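# Insert the piston rod-first into the cylinder

## Task

Place the piston inside the cylinder with its rod end going in first, and push it down until the piston crown sits lower than the cylinder's top rim.

## Robot and tools

Robot: two arms, left_arm and right_arm, each with six revolute joints and a parallel two-finger gripper. Their bases sit near (-0.001, +0.320, +0.037) m for left_arm and (+0.017, -0.300, +0.045) m for right_arm, both facing roughly +x. A camera stand is fixed behind the arms. A loose object may sometimes get a brief push from outside.

Scene frame: origin at table-top height, midway between the nominal bases. +x points out over the table, +z points up, and left_arm is on the +y side. Arm names do not match image sides. Each result reports end_effector_position (metres) and end_effector_quat_wxyz in this frame. The position is the point between the finger pads, about 1 cm behind the tips. The fingers point along the gripper's +z axis and close along its y axis. Reported hand poses can be off by a few centimetres, more at long reach.

Joint order: every row and every per-joint list in a result uses this order for each arm: waist, elbow, wrist pitch, shoulder, wrist roll, wrist yaw. This is not the order along the arm. Stated ranges in radians: waist -2.618 to 3.054, shoulder 0.000 to 3.142, elbow 0.000 to 3.142, wrist pitch -1.571 to 1.571, wrist yaw -1.571 to 1.571, wrist roll -2.094 to 2.094. A real end may differ from the stated one by up to 0.059 rad. A target more than 0.059 rad beyond an end, and further out than the current angle, gets the call refused. A target beyond the real end is cut at that end, and the result reports "joint sent to its limit".

Row layout: one flat list of 14 numbers covering both arms, with all 14 given even if one arm stays still. Positions 1-6 are left_arm's absolute joint targets in radians, in the joint order above. Position 7 is left_arm's gripper opening. Positions 8-14 are the same seven values for right_arm. Opening is an absolute command from -1 (closed) to +1 (fully open, pad gap 0.094 m). A 0 is a real command, so to leave a gripper alone, resend its current value. To hold a joint still, resend its angle from the "Joint targets" line.

Tools:
- execute_actions(actions, cameras): actions is a list of actions. Each action has up to 15 rows, one per 1/30 s step. A short action repeats its last row to fill all 15 steps. With an empty actions list it only reports state and, by default, all cameras.
- move(target, speed, blend, opening_speed, grip_force, blocking, cameras): drives all joints together along a planned path to absolute joint targets. target is one 14-number row or a list of up to 15 rows, and the whole list must fit in 10 s. speed is in rad/s for the joint with farthest to go, from 0.01 to 12.57, default 0.5. It can be one value or one per target. blend, in rad, rounds corners at intermediate targets, and 0 stops at each one. opening_speed is the rate of change of the commanded opening per second, at least 0.2; use it to close gently. grip_force is the force limit per pad in newtons, from 10 to 50, one value or one per arm; it stays in effect until changed. blocking=false returns after about 0.5 s while the motion continues, and a new move replaces the running one. Paths do not avoid obstacles or the other arm. The result adds a "move:" line with the outcome: done, off_target (at rest but more than 0.035 rad from target), moving, held (steps withheld by a check or the clearance check), or fault. It may also add limits=held.
- wait(seconds 0-10): lets the scene run while holding the last command.
- stop(): brakes a running move to rest.
- zoom_image(camera, region [x0,y0,x1,y1] in pixels, at most 504x504): gives a closer view of the latest image from cam_head_left, cam_head_right, cam_left_wrist or cam_right_wrist (each 896x504).
- read_manual(section): returns licence texts only.
- finished_scene(scene): ends the current scene, given by its number, and cannot be undone. Call it only once the piston is seated and stable.

Result lines: Joint positions (rad, then finger gap in m), Joint velocities (possibly shown as "within noise"), Joint targets (what the joints are currently driven toward), Tool commands, grip_measured (finger opening on the command scale), joint torques (N m, with offsets and noise), and motor temperatures. "joint command not followed" means the clearance check altered some steps. A MOTOR HOT line appears at 75 °C. At 90 °C that arm folds up and stops working for the rest of the scene.

Motion notes: each step's target is kept within 0.339 rad of the measured angle for the big joints and 2.2 rad for the wrist joints. A target that would move the hand more than 200 mm in one go is scaled back. Far targets therefore take several actions, and an unfinished motion must be commanded again.

Gripping: commanding an opening below grip_measured at contact squeezes harder. Grip force jumps to the full limit roughly 0.06 below the touch reading, or more for round or small parts. To release, command an opening well above grip_measured.

Avoid: dropping the piston or releasing it while it moves, letting anything fall or leaving it off the table, fast impacts with the table or cylinder, pushing hard past contact, arm-to-arm contact or one gripper pinching the other's fingers, strain on the wrist camera cables, and holding stretched poses that overheat the motors. Move slowly near contact and check camera views before inserting.

Each tool is called after "Emit:" as name([rows], argument=value, ...), one row to a line, values as JSON.

## Session

Emit:
execute_actions(actions=[], cameras=["all"])

Scene clock: 0.00 s.
left_arm: end_effector_position=(+0.3851, +0.3316, +0.1228) grip_measured=+1.000 end_effector_quat_wxyz=(+0.538, -0.023, +0.841, -0.056) | right_arm: end_effector_position=(+0.4177, -0.3083, +0.1475) grip_measured=+1.000 end_effector_quat_wxyz=(+0.589, +0.012, +0.808, -0.003)
Joint names: [waist, elbow, wrist pitch, shoulder, wrist roll, wrist yaw]
Joint positions: left_arm=[0.111 0.379 0.665 1.479 -0.056 0.165 0.094] | right_arm=[0.004 0.366 0.866 1.543 0.009 -0.003 0.094]
Joint velocities: within noise
Joint torques (N m): no reading
Motor temperatures (°C): left_arm=[29 28 30 27 27 27 25] | right_arm=[30 31 29 28 28 29 28]
Heat: left arm: 30 °C; right arm: 31 °C.
Joint targets: left_arm=[0.111 0.388 0.667 1.470 -0.055 0.167] | right_arm=[0.004 0.374 0.870 1.536 0.008 -0.003]
Tool commands: left_gripper/opening=+1.0 right_gripper/opening=+1.0

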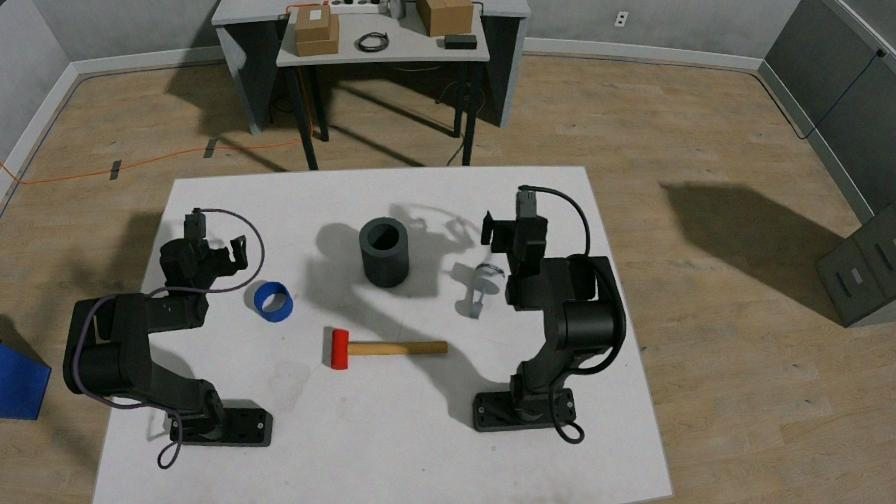

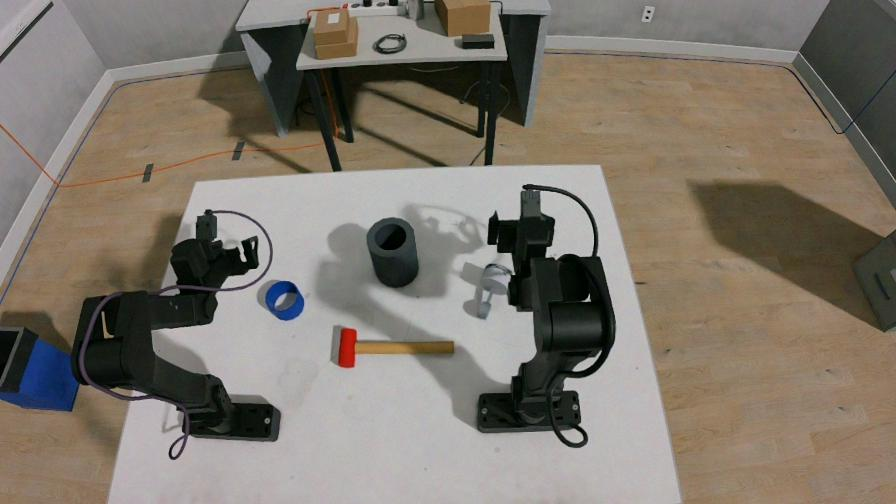

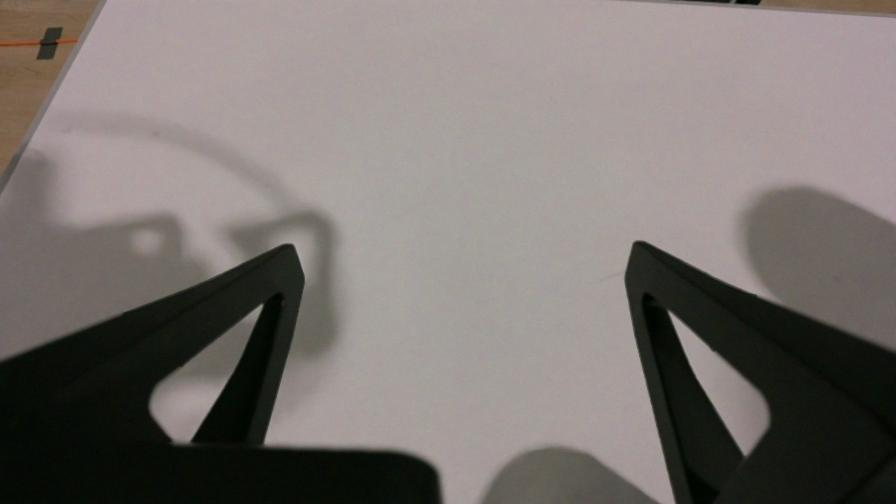

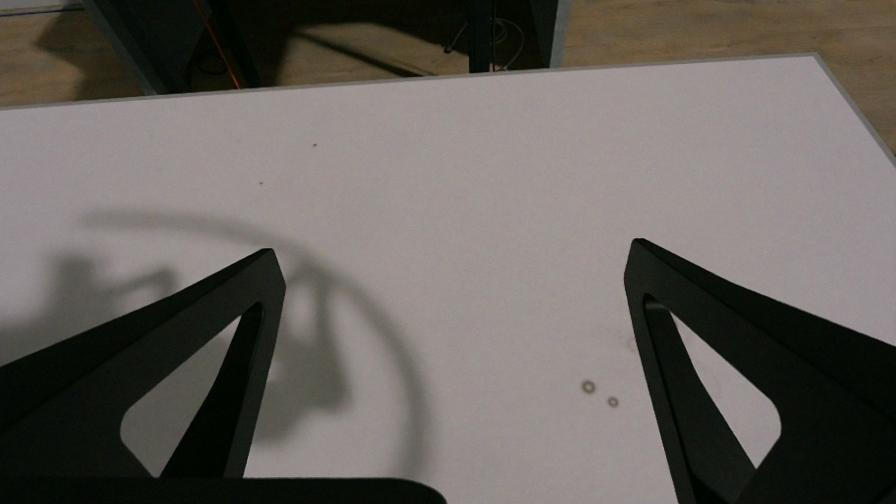

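Emit:
zoom_image(camera="cam_head_left", region=[420, 200, 560, 340])

Emit:
zoom_image(camera="cam_head_right", region=[420, 200, 560, 340])

Emit:
zoom_image(camera="cam_head_left", region=[240, 200, 440, 320])

Emit:
zoom_image(camera="cam_head_right", region=[240, 200, 440, 320])

Scaled by 3.600 from the camera's 896x504 image, which has a finer 1280x720 frame.

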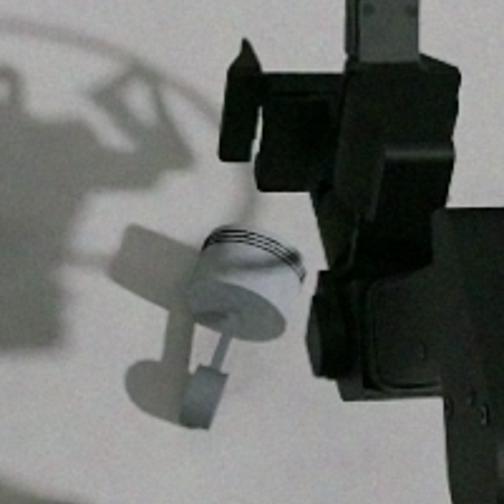

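Scaled by 3.600 from the camera's 896x504 image, which has a finer 1280x720 frame.

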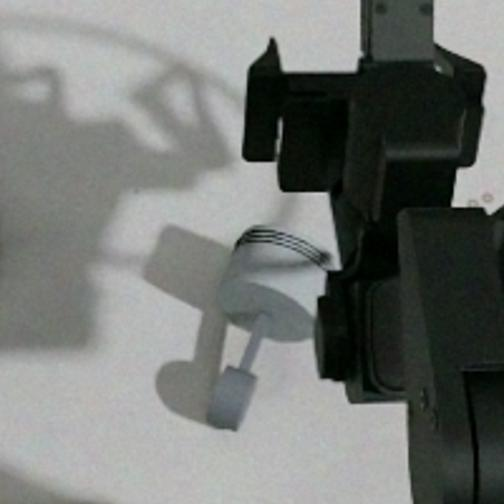

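Scaled by 2.520 from the camera's 896x504 image, which has a finer 1280x720 frame.

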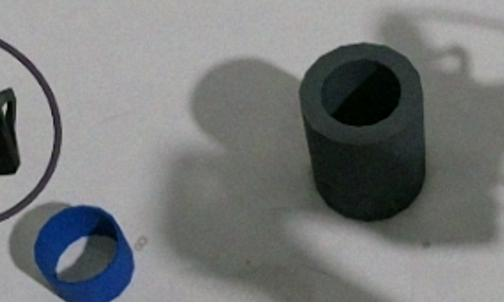

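Scaled by 2.520 from the camera's 896x504 image, which has a finer 1280x720 frame.

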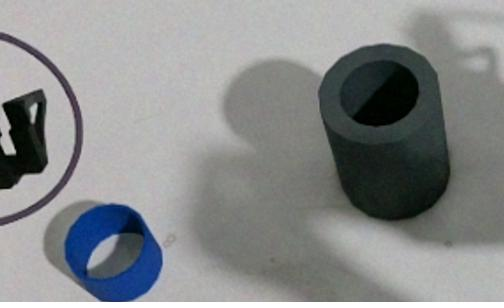

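Emit:
move(target=[-0.11, 0.468, 1.432, 1.70, 0.0, 1.08, 1.0, 0.064, 1.449, -1.311, 1.709, 0.473, 0.0, 1.0], speed=1.2, cameras=["all"])

Scene clock: 34.23 s.
left_arm: end_effector_position=(+0.3210, +0.1260, +0.2323) grip_measured=+1.000 end_effector_quat_wxyz=(+0.638, +0.417, +0.534, -0.366) | right_arm: end_effector_position=(+0.3191, -0.2898, +0.1650) grip_measured=+1.000 end_effector_quat_wxyz=(-0.006, +0.215, +0.977, +0.000)
Joint names: [waist, elbow, wrist pitch, shoulder, wrist roll, wrist yaw]
Joint positions: left_arm=[-0.104 0.446 1.406 1.683 -0.006 1.067 0.094] | right_arm=[0.058 1.419 -1.304 1.698 0.463 -0.003 0.094]
Joint torques (N m): left_arm=[-0.57 6.3 1.29 -3.73 0.06 0.02] | right_arm=[0.66 7.62 0.1 -6.43 0.11 0.03]
Heat: left arm: 34 °C; right arm: 33 °C.
Joint targets: left_arm=[-0.110 0.468 1.432 1.700 0.000 1.080] | right_arm=[0.064 1.449 -1.311 1.709 0.473 0.000]
move: done
camera_calibration:
cam_left_wrist: T_world_to_cam=[[-0.886121, -0.420082, -0.195755, 0.384285], [-0.0874885, 0.566414, -0.819464, 0.153096], [0.45512, -0.709018, -0.538663, 0.189319], [0, 0, 0, 1]] pos_world=[0.267755, 0.208946, 0.302661]
cam_right_wrist: T_world_to_cam=[[-0.455415, -0.889741, -0.0309624, -0.107643], [-0.69706, 0.334725, 0.634088, 0.222624], [-0.55381, 0.310356, -0.772641, 0.517861], [0, 0, 0, 1]] pos_world=[0.392956, -0.331013, 0.255625]

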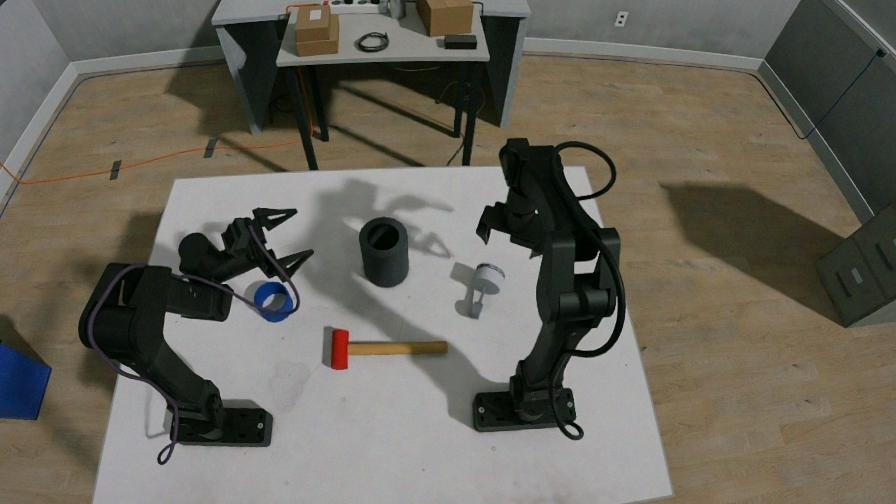

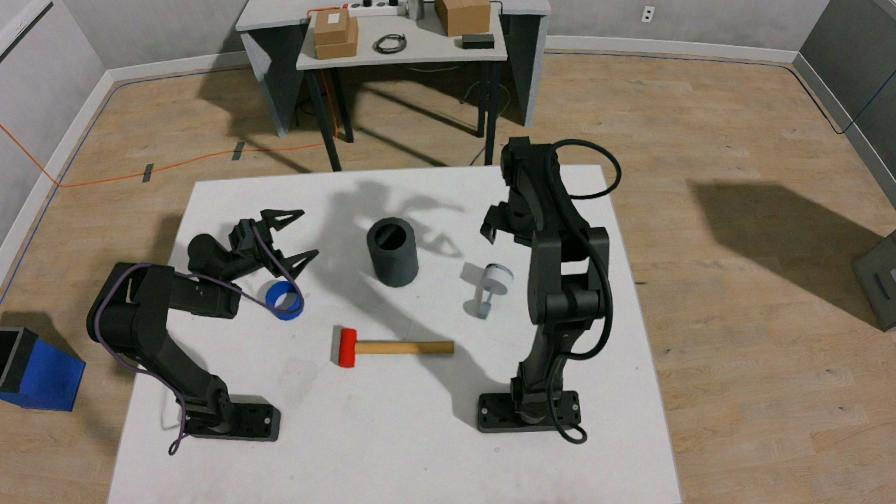

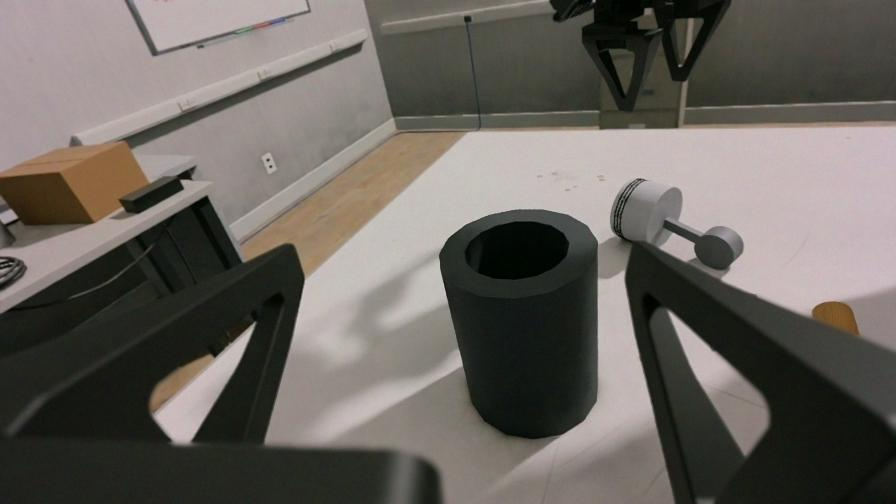

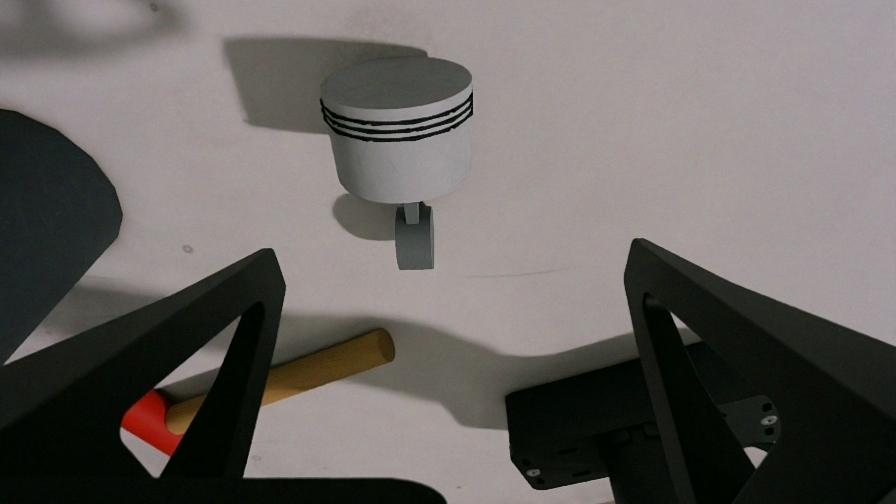

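Emit:
zoom_image(camera="cam_left_wrist", region=[580, 150, 790, 290])

Emit:
zoom_image(camera="cam_right_wrist", region=[290, 30, 530, 290])

Emit:
zoom_image(camera="cam_left_wrist", region=[420, 190, 640, 450])

Scaled by 2.400 from the camera's 896x504 image, which has a finer 1280x720 frame.

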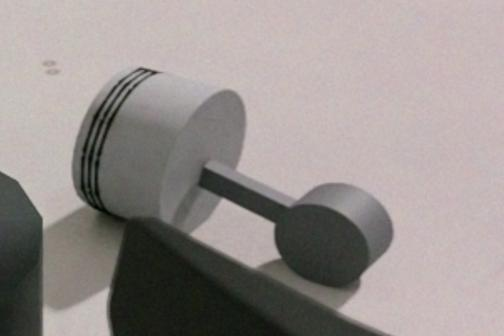

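Scaled by 1.938 from the camera's 896x504 image, which has a finer 1280x720 frame.

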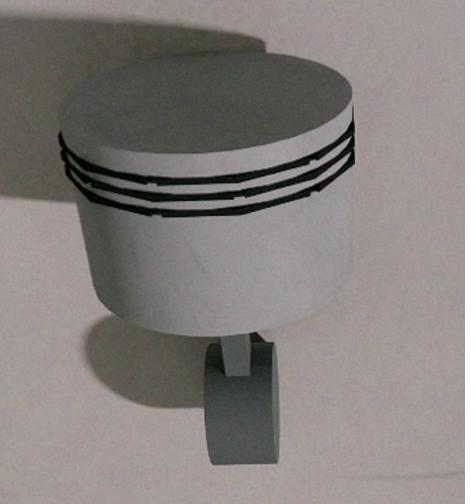

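Scaled by 1.938 from the camera's 896x504 image, which has a finer 1280x720 frame.

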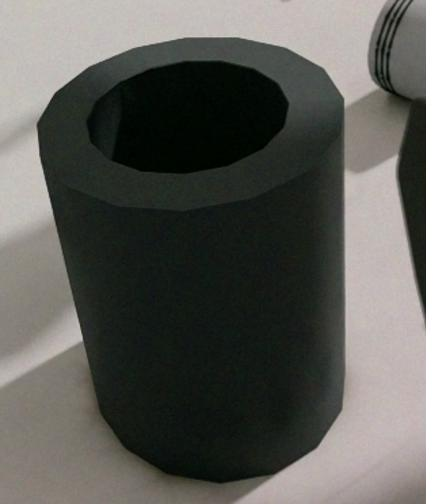

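Emit:
zoom_image(camera="cam_head_left", region=[450, 250, 520, 330])

Emit:
zoom_image(camera="cam_head_right", region=[460, 250, 530, 330])

Emit:
zoom_image(camera="cam_head_left", region=[345, 205, 425, 295])

Emit:
zoom_image(camera="cam_head_right", region=[355, 205, 435, 295])

Scaled by 6.300 from the camera's 896x504 image, which has a finer 1280x720 frame.

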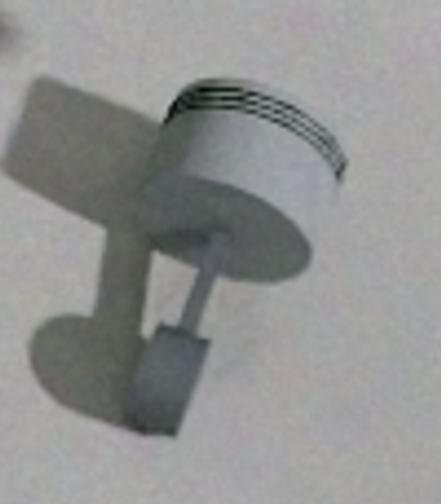

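Scaled by 6.300 from the camera's 896x504 image, which has a finer 1280x720 frame.

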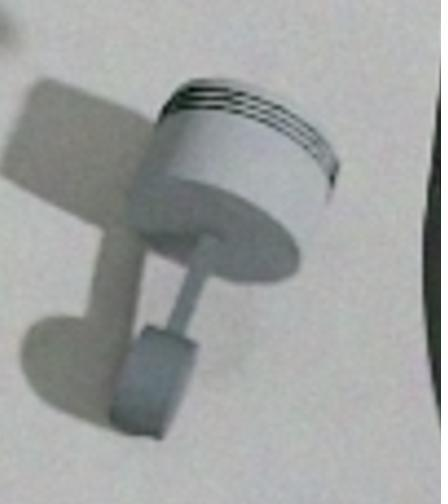

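Scaled by 5.600 from the camera's 896x504 image, which has a finer 1280x720 frame.

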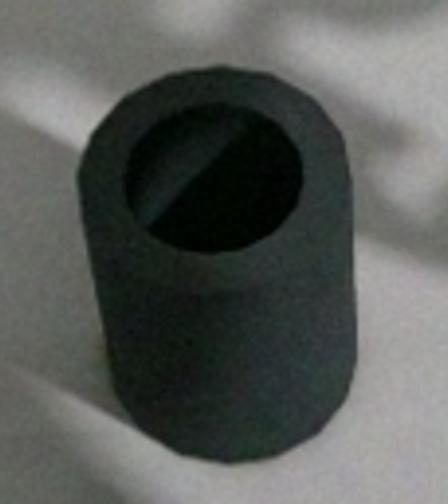

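Scaled by 5.600 from the camera's 896x504 image, which has a finer 1280x720 frame.

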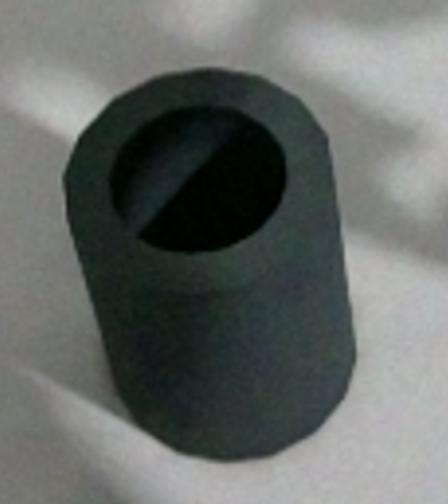

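Emit:
move(target=[-0.11, 0.468, 1.432, 1.70, 0.0, 1.08, 1.0, 0.033, 1.722, -1.436, 2.163, 0.438, -0.149, 1.0], speed=0.8, cameras=["cam_right_wrist", "cam_left_wrist", "cam_head_left"])

Scene clock: 50.77 s.
left_arm: end_effector_position=(+0.3210, +0.1260, +0.2323) grip_measured=+1.000 end_effector_quat_wxyz=(+0.638, +0.417, +0.534, -0.366) | right_arm: end_effector_position=(+0.3505, -0.2704, +0.0914) grip_measured=+1.000 end_effector_quat_wxyz=(-0.170, +0.220, +0.960, +0.033)
Joint names: [waist, elbow, wrist pitch, shoulder, wrist roll, wrist yaw]
Joint positions: left_arm=[-0.104 0.446 1.406 1.683 -0.006 1.068 0.094] | right_arm=[0.039 1.694 -1.427 2.158 0.438 -0.141 0.094]
Joint torques (N m): left_arm=[-0.55 6.31 1.29 -3.73 0.06 0.02] | right_arm=[-0.54 6.72 -0.55 -10.19 -0.01 -0.15]
Heat: left arm: 34 °C; right arm: 32 °C.
Joint targets: left_arm=[-0.110 0.468 1.432 1.700 0.000 1.080] | right_arm=[0.033 1.722 -1.436 2.163 0.438 -0.149]
move: done
camera_calibration:
cam_left_wrist: T_world_to_cam=[[-0.886242, -0.419791, -0.195834, 0.384281], [-0.0872594, 0.566487, -0.819438, 0.153011], [0.45493, -0.709131, -0.538675, 0.189397], [0, 0, 0, 1]] pos_world=[0.267755, 0.208947, 0.302661]
cam_right_wrist: T_world_to_cam=[[-0.476495, -0.87915, -0.00693377, -0.0703071], [-0.461174, 0.243224, 0.853323, 0.157252], [-0.748513, 0.409802, -0.521336, 0.544569], [0, 0, 0, 1]] pos_world=[0.446636, -0.323223, 0.149229]
Images, in order (width x height): cam_head_left 896x504, cam_left_wrist 896x504, cam_right_wrist 896x504.

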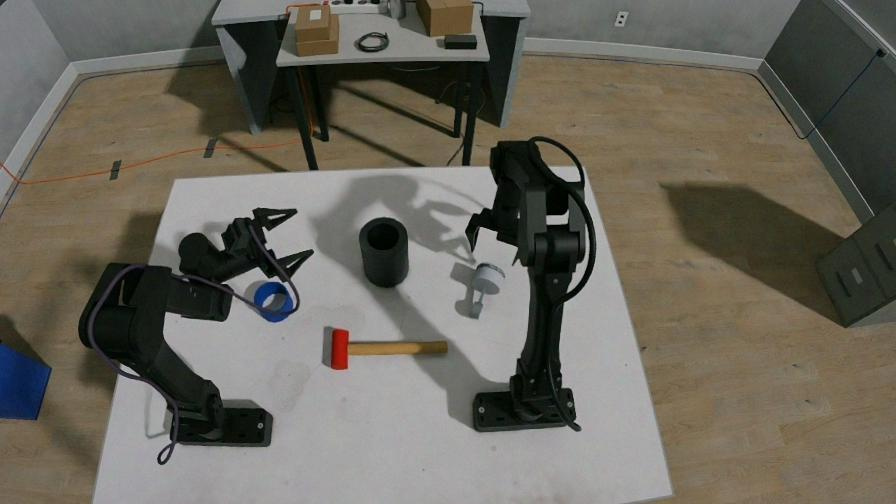

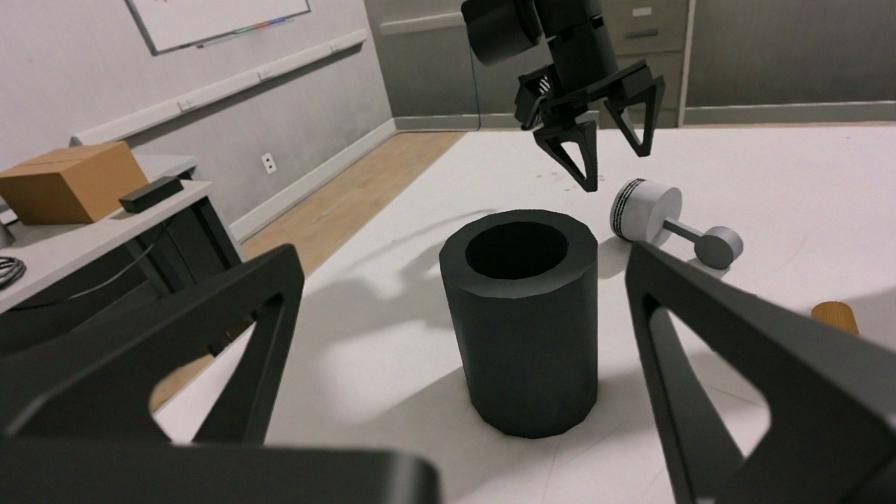

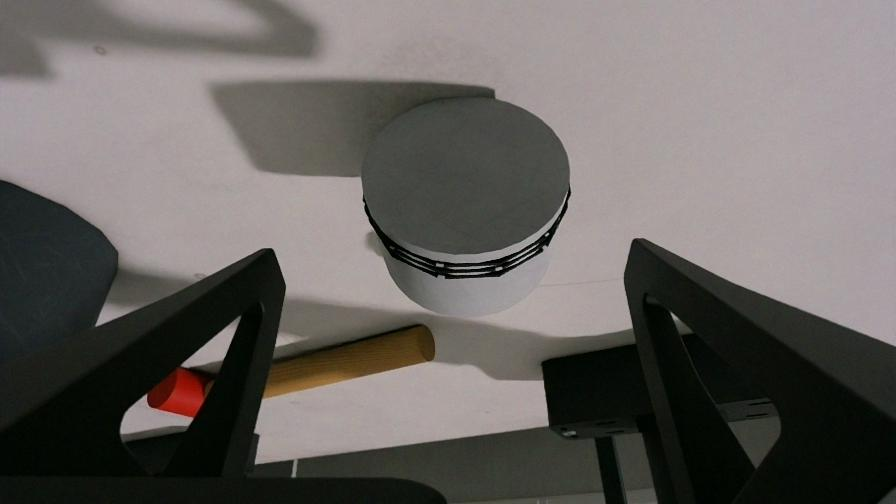

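Emit:
zoom_image(camera="cam_right_wrist", region=[340, 80, 600, 330])

Emit:
zoom_image(camera="cam_left_wrist", region=[500, 60, 760, 290])

Scaled by 1.938 from the camera's 896x504 image, which has a finer 1280x720 frame.

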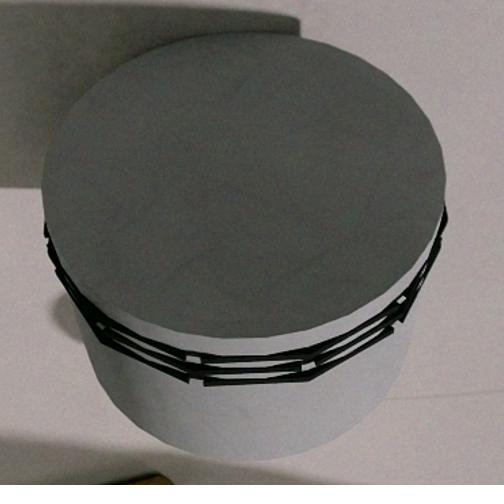

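Scaled by 1.938 from the camera's 896x504 image, which has a finer 1280x720 frame.

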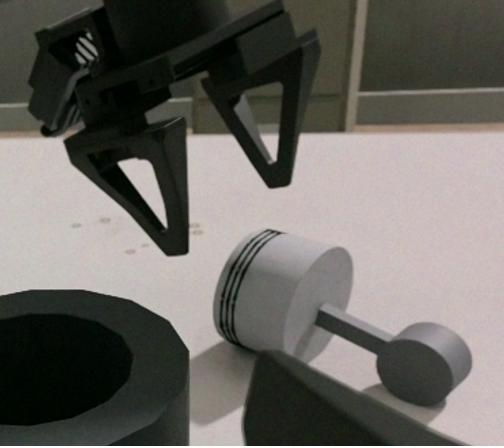

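Emit:
move(target=[-0.11, 0.468, 1.432, 1.70, 0.0, 1.08, 1.0, 0.034, 1.543, -1.254, 2.160, 0.441, -0.162, 1.0], speed=0.3, cameras=["cam_right_wrist", "cam_left_wrist"])

Emit:
zoom_image(camera="cam_right_wrist", region=[240, 60, 680, 400])

Emit:
zoom_image(camera="cam_left_wrist", region=[500, 60, 760, 290])

Scene clock: 64.30 s.
left_arm: end_effector_position=(+0.3210, +0.1260, +0.2323) grip_measured=+1.000 end_effector_quat_wxyz=(+0.638, +0.417, +0.534, -0.366) | right_arm: end_effector_position=(+0.3452, -0.2680, +0.0558) grip_measured=+1.000 end_effector_quat_wxyz=(-0.161, +0.220, +0.961, +0.042)
Joint names: [waist, elbow, wrist pitch, shoulder, wrist roll, wrist yaw]
Joint positions: left_arm=[-0.104 0.446 1.406 1.683 -0.006 1.068 0.094] | right_arm=[0.039 1.552 -1.263 2.158 0.438 -0.155 0.094]
Joint torques (N m): left_arm=[-0.57 6.28 1.29 -3.74 0.07 0.02] | right_arm=[-0.46 3.7 -0.32 -10.39 0.04 -0.14]
Heat: left arm: 34 °C; right arm: 32 °C.
Joint targets: left_arm=[-0.110 0.468 1.432 1.700 0.000 1.080] | right_arm=[0.034 1.543 -1.254 2.160 0.441 -0.162]
move: done
camera_calibration:
cam_left_wrist: T_world_to_cam=[[-0.886242, -0.419791, -0.195834, 0.384281], [-0.0872594, 0.566487, -0.819438, 0.153011], [0.45493, -0.709131, -0.538675, 0.189397], [0, 0, 0, 1]] pos_world=[0.267755, 0.208947, 0.302661]
cam_right_wrist: T_world_to_cam=[[-0.479759, -0.87693, -0.0287128, -0.0679879], [-0.478258, 0.233934, 0.846489, 0.188405], [-0.735595, 0.419843, -0.531631, 0.519855], [0, 0, 0, 1]] pos_world=[0.439891, -0.321953, 0.114936]
Images, in order (width x height): cam_left_wrist 896x504, cam_right_wrist 896x504.

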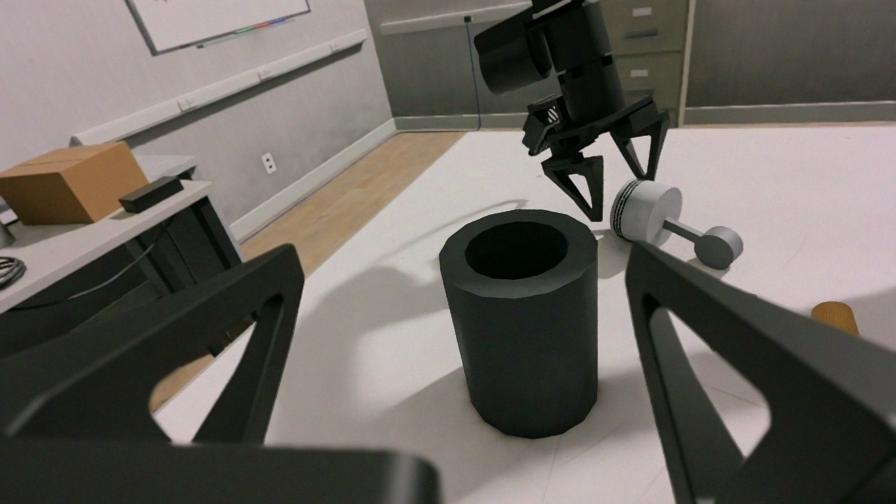

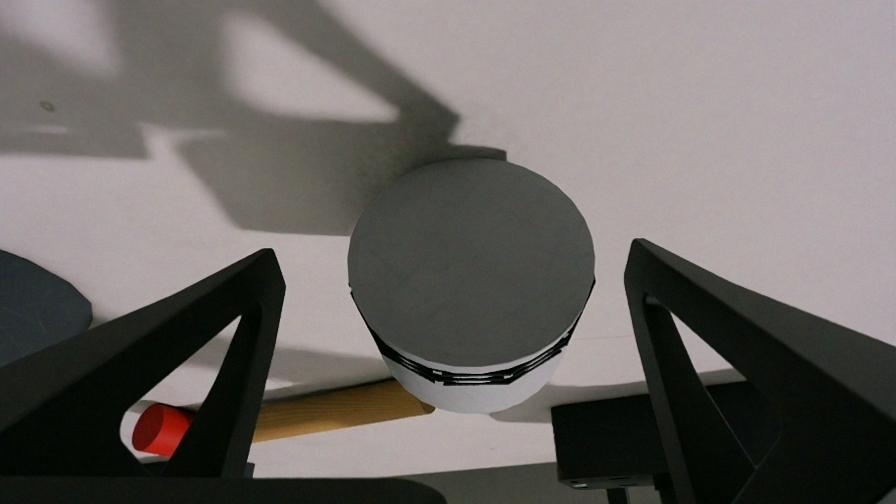

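Scaled by 1.145 from the camera's 896x504 image, which has a finer 1280x720 frame.

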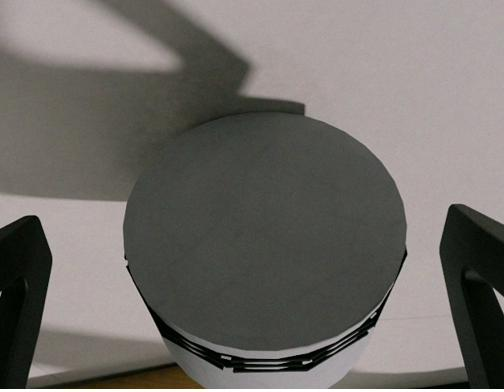

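Scaled by 1.938 from the camera's 896x504 image, which has a finer 1280x720 frame.

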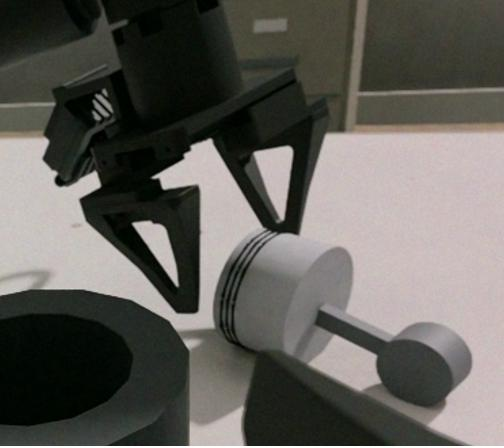

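Emit:
move(target=[-0.11, 0.468, 1.432, 1.70, 0.0, 1.08, 1.0, 0.034, 1.489, -1.230, 2.130, 0.441, -0.162, 1.0], speed=0.3, cameras=["cam_right_wrist", "cam_left_wrist"])

Emit:
zoom_image(camera="cam_right_wrist", region=[240, 100, 680, 440])

Emit:
zoom_image(camera="cam_left_wrist", region=[500, 60, 760, 290])

Scene clock: 69.00 s.
left_arm: end_effector_position=(+0.3210, +0.1260, +0.2323) grip_measured=+1.000 end_effector_quat_wxyz=(+0.638, +0.417, +0.534, -0.366) | right_arm: end_effector_position=(+0.3332, -0.2681, +0.0457) grip_measured=+1.000 end_effector_quat_wxyz=(-0.175, +0.221, +0.959, +0.038)
Joint names: [waist, elbow, wrist pitch, shoulder, wrist roll, wrist yaw]
Joint positions: left_arm=[-0.104 0.446 1.406 1.683 -0.006 1.068 0.094] | right_arm=[0.039 1.499 -1.239 2.158 0.438 -0.155 0.094]
Joint torques (N m): left_arm=[-0.57 6.3 1.29 -3.73 0.06 0.02] | right_arm=[-0.5 3.51 -0.35 -13.01 0.03 -0.14]
Motor temperatures (°C): left_arm=[29 29 35 28 27 27 25] | right_arm=[30 32 30 29 28 29 28]
Heat: left arm: 35 °C; right arm: 32 °C.
Joint targets: left_arm=[-0.110 0.468 1.432 1.700 0.000 1.080] | right_arm=[0.034 1.489 -1.230 2.130 0.441 -0.162]
move: done
camera_calibration:
cam_left_wrist: T_world_to_cam=[[-0.886242, -0.419791, -0.195834, 0.384281], [-0.0872594, 0.566487, -0.819438, 0.153011], [0.45493, -0.709131, -0.538675, 0.189397], [0, 0, 0, 1]] pos_world=[0.267755, 0.208947, 0.302661]
cam_right_wrist: T_world_to_cam=[[-0.480391, -0.876934, -0.0145676, -0.074587], [-0.453468, 0.234128, 0.859971, 0.182402], [-0.750727, 0.419728, -0.510134, 0.509708], [0, 0, 0, 1]] pos_world=[0.429535, -0.322052, 0.102073]
Images, in order (width x height): cam_left_wrist 896x504, cam_right_wrist 896x504.

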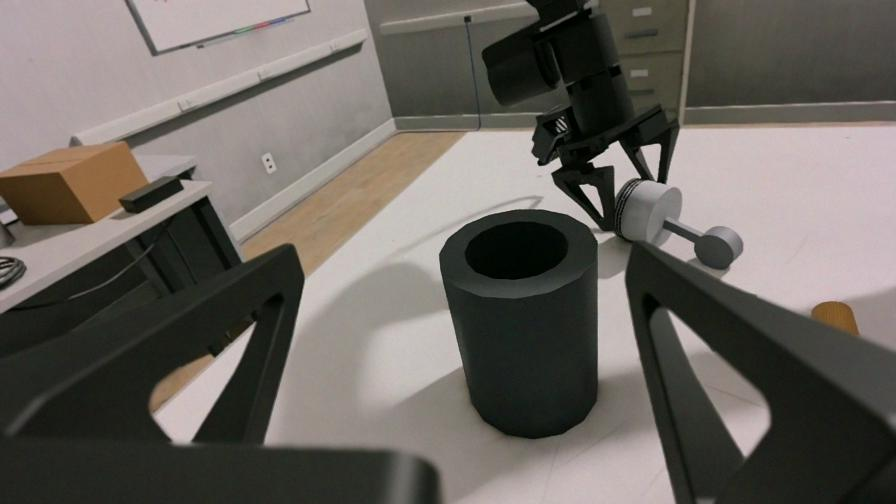

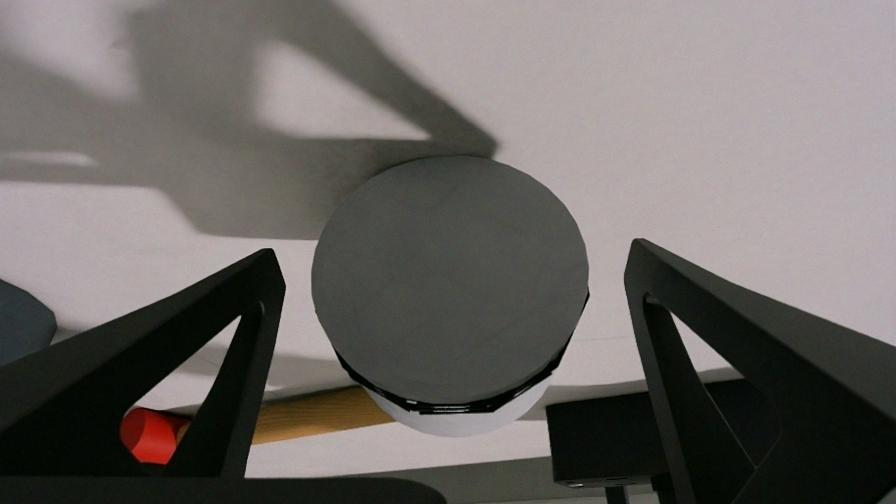

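Scaled by 1.145 from the camera's 896x504 image, which has a finer 1280x720 frame.

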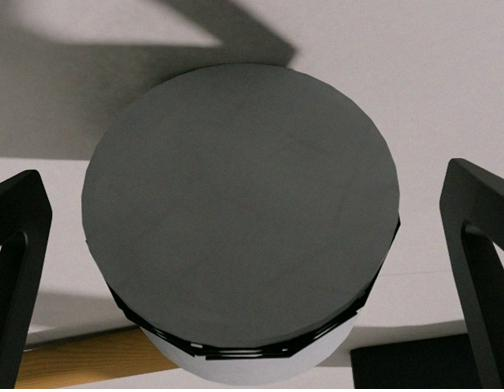

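Scaled by 1.938 from the camera's 896x504 image, which has a finer 1280x720 frame.

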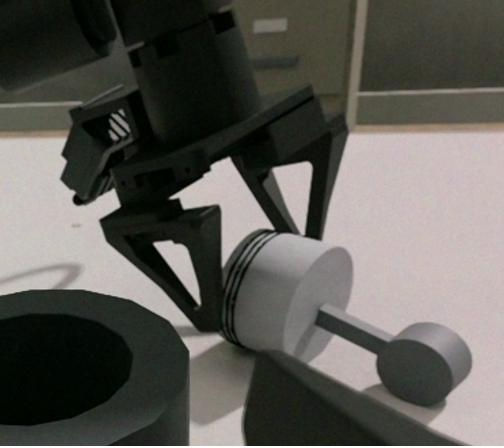

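Emit:
move(target=[-0.11, 0.468, 1.432, 1.70, 0.0, 1.08, 1.0, 0.034, 1.489, -1.230, 2.130, 0.441, -0.162, 0.25], speed=0.3, opening_speed=0.5, cameras=["cam_right_wrist", "cam_left_wrist"])

Emit:
zoom_image(camera="cam_right_wrist", region=[240, 100, 680, 440])

Emit:
zoom_image(camera="cam_left_wrist", region=[500, 60, 760, 290])

Scene clock: 73.40 s.
left_arm: end_effector_position=(+0.3210, +0.1260, +0.2323) grip_measured=+1.000 end_effector_quat_wxyz=(+0.638, +0.417, +0.534, -0.366) | right_arm: end_effector_position=(+0.3334, -0.2679, +0.0457) grip_measured=+0.454 end_effector_quat_wxyz=(-0.175, +0.221, +0.959, +0.039)
Joint names: [waist, elbow, wrist pitch, shoulder, wrist roll, wrist yaw]
Joint positions: left_arm=[-0.104 0.446 1.406 1.683 -0.006 1.068 0.094] | right_arm=[0.039 1.499 -1.239 2.158 0.438 -0.156 0.068]
Joint torques (N m): left_arm=[-0.57 6.3 1.28 -3.71 0.06 0.02] | right_arm=[-0.36 3.58 -0.37 -13 0.06 -0.15]
Heat: left arm: 35 °C; right arm: 32 °C.
Joint targets: left_arm=[-0.110 0.468 1.432 1.700 0.000 1.080] | right_arm=[0.034 1.489 -1.230 2.130 0.441 -0.162]
move: done
camera_calibration:
cam_left_wrist: T_world_to_cam=[[-0.886242, -0.419791, -0.195834, 0.384281], [-0.0872594, 0.566487, -0.819438, 0.153011], [0.45493, -0.709131, -0.538675, 0.189397], [0, 0, 0, 1]] pos_world=[0.267755, 0.208947, 0.302661]
cam_right_wrist: T_world_to_cam=[[-0.480561, -0.876824, -0.0155401, -0.0741976], [-0.454093, 0.233637, 0.859775, 0.1826], [-0.75024, 0.420231, -0.510436, 0.509799], [0, 0, 0, 1]] pos_world=[0.429733, -0.321954, 0.102072]
Images, in order (width x height): cam_left_wrist 896x504, cam_right_wrist 896x504.

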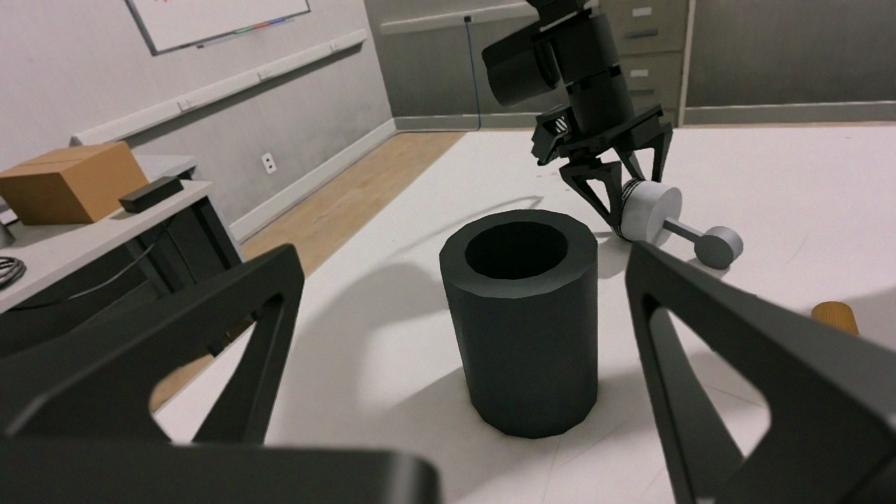

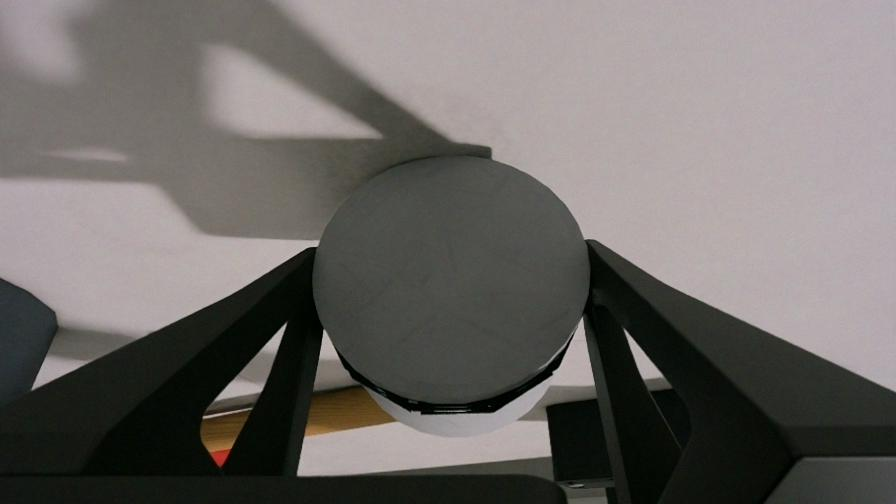

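Scaled by 1.145 from the camera's 896x504 image, which has a finer 1280x720 frame.

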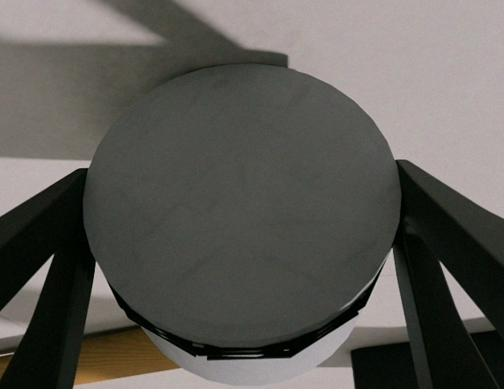

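Scaled by 1.938 from the camera's 896x504 image, which has a finer 1280x720 frame.

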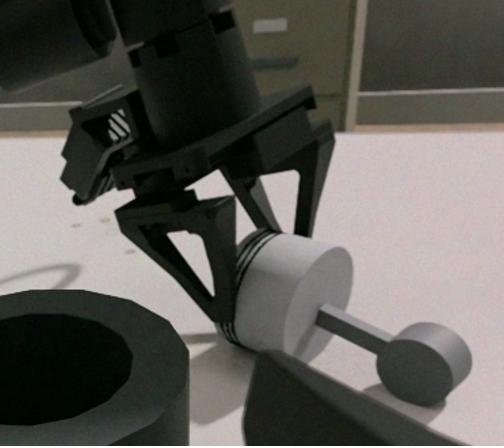

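Emit:
move([
  [-0.11, 0.468, 1.432, 1.70, 0.0, 1.08, 1.0, 0.057, 1.507, -1.303, 2.000, 0.469, -0.12, 0.25],
  [-0.11, 0.468, 1.432, 1.70, 0.0, 1.08, 1.0, 0.15, 0.80, 0.01, 1.157, 0.0, 0.0, 0.25],
  [-0.11, 0.468, 1.432, 1.70, 0.0, 1.08, 1.0, 0.691, 0.947, 0.079, 1.375, 0.0, 0.0, 0.25],
], speed=0.6, blend=[0.05, 0.1, 0], cameras=["all"])

Emit:
zoom_image(camera="cam_right_wrist", region=[220, 100, 680, 460])

Emit:
zoom_image(camera="cam_left_wrist", region=[380, 0, 680, 330])

Scene clock: 85.10 s.
left_arm: end_effector_position=(+0.3210, +0.1260, +0.2323) grip_measured=+1.000 end_effector_quat_wxyz=(+0.638, +0.417, +0.534, -0.366) | right_arm: end_effector_position=(+0.3841, -0.0755, +0.2342) grip_measured=+0.454 end_effector_quat_wxyz=(+0.496, -0.244, +0.829, +0.077)
Joint names: [waist, elbow, wrist pitch, shoulder, wrist roll, wrist yaw]
Joint positions: left_arm=[-0.104 0.446 1.406 1.683 -0.006 1.068 0.094] | right_arm=[0.635 0.885 -0.027 1.382 -0.049 0.144 0.068]
Joint torques (N m): left_arm=[-0.58 6.3 1.29 -3.73 0.07 0.02] | right_arm=[5.5 11.15 3.04 -6.11 0.46 -1.51]
Heat: left arm: 35 °C; right arm: 32 °C.
Joint targets: left_arm=[-0.110 0.468 1.432 1.700 0.000 1.080] | right_arm=[0.691 0.947 0.079 1.375 0.000 0.000]
move: off_target (right_arm); right_arm: the wrist yaw is farthest, 0.144 rad from its target
camera_calibration:
cam_left_wrist: T_world_to_cam=[[-0.886242, -0.419791, -0.195834, 0.384281], [-0.0872594, 0.566487, -0.819438, 0.153011], [0.45493, -0.709131, -0.538675, 0.189397], [0, 0, 0, 1]] pos_world=[0.267755, 0.208947, 0.302661]
cam_right_wrist: T_world_to_cam=[[0.493528, -0.867427, 0.06325, -0.270157], [-0.797681, -0.480427, -0.364548, 0.363279], [0.346606, 0.129461, -0.929034, 0.217963], [0, 0, 0, 1]] pos_world=[0.347563, -0.0880304, 0.352015]

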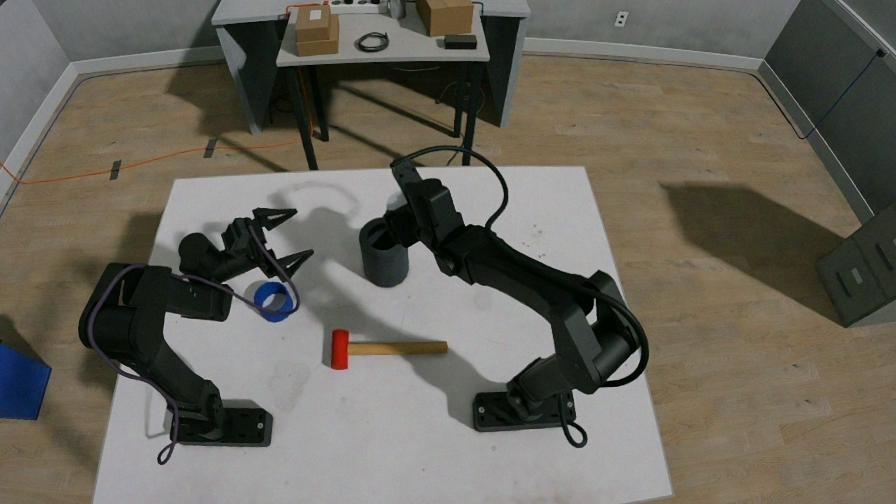

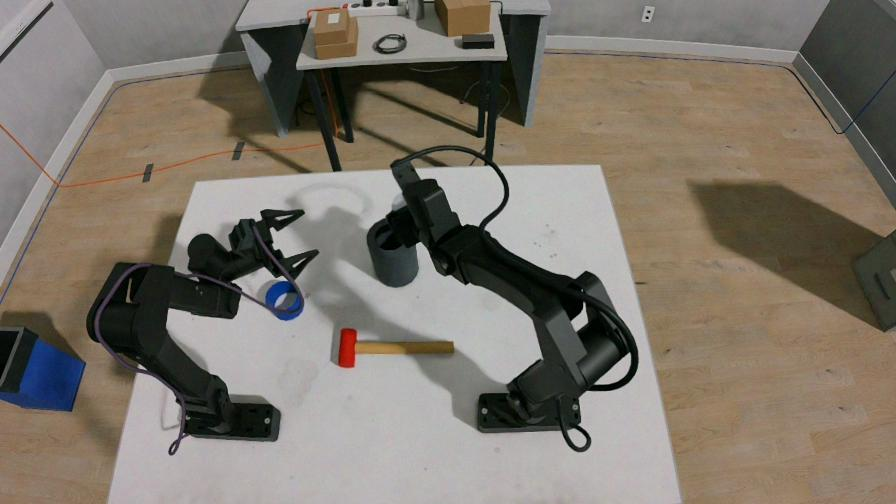

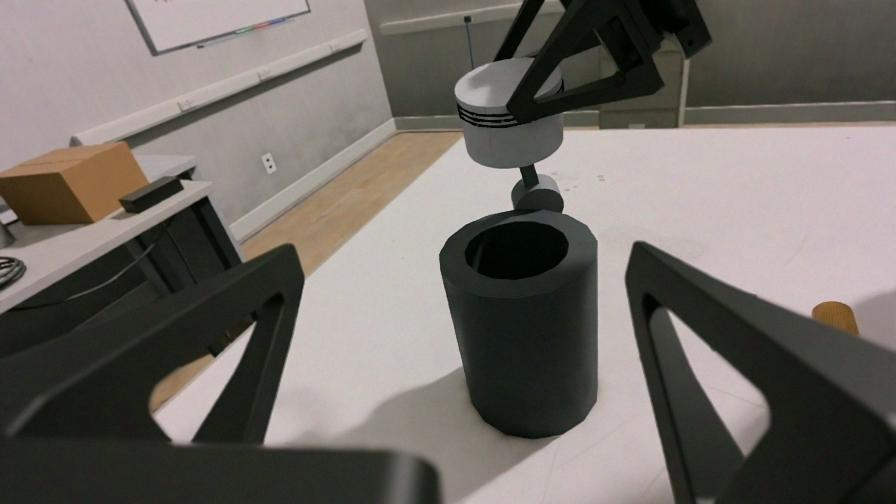

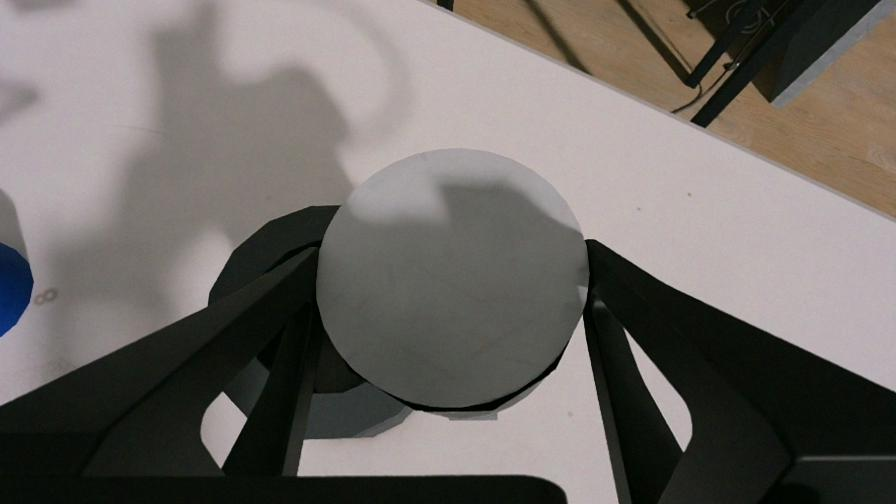

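Scaled by 1.096 from the camera's 896x504 image, which has a finer 1280x720 frame.

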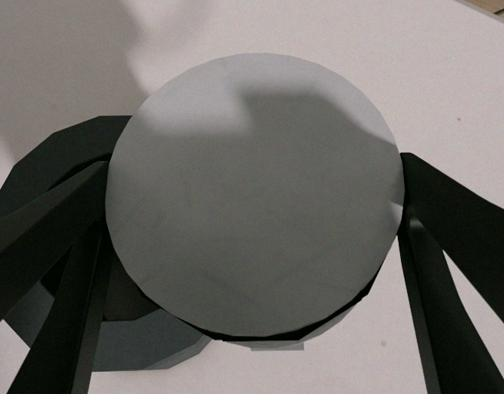

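Scaled by 1.527 from the camera's 896x504 image, which has a finer 1280x720 frame.

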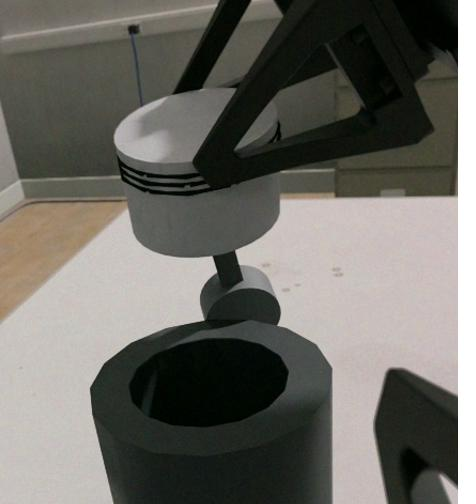

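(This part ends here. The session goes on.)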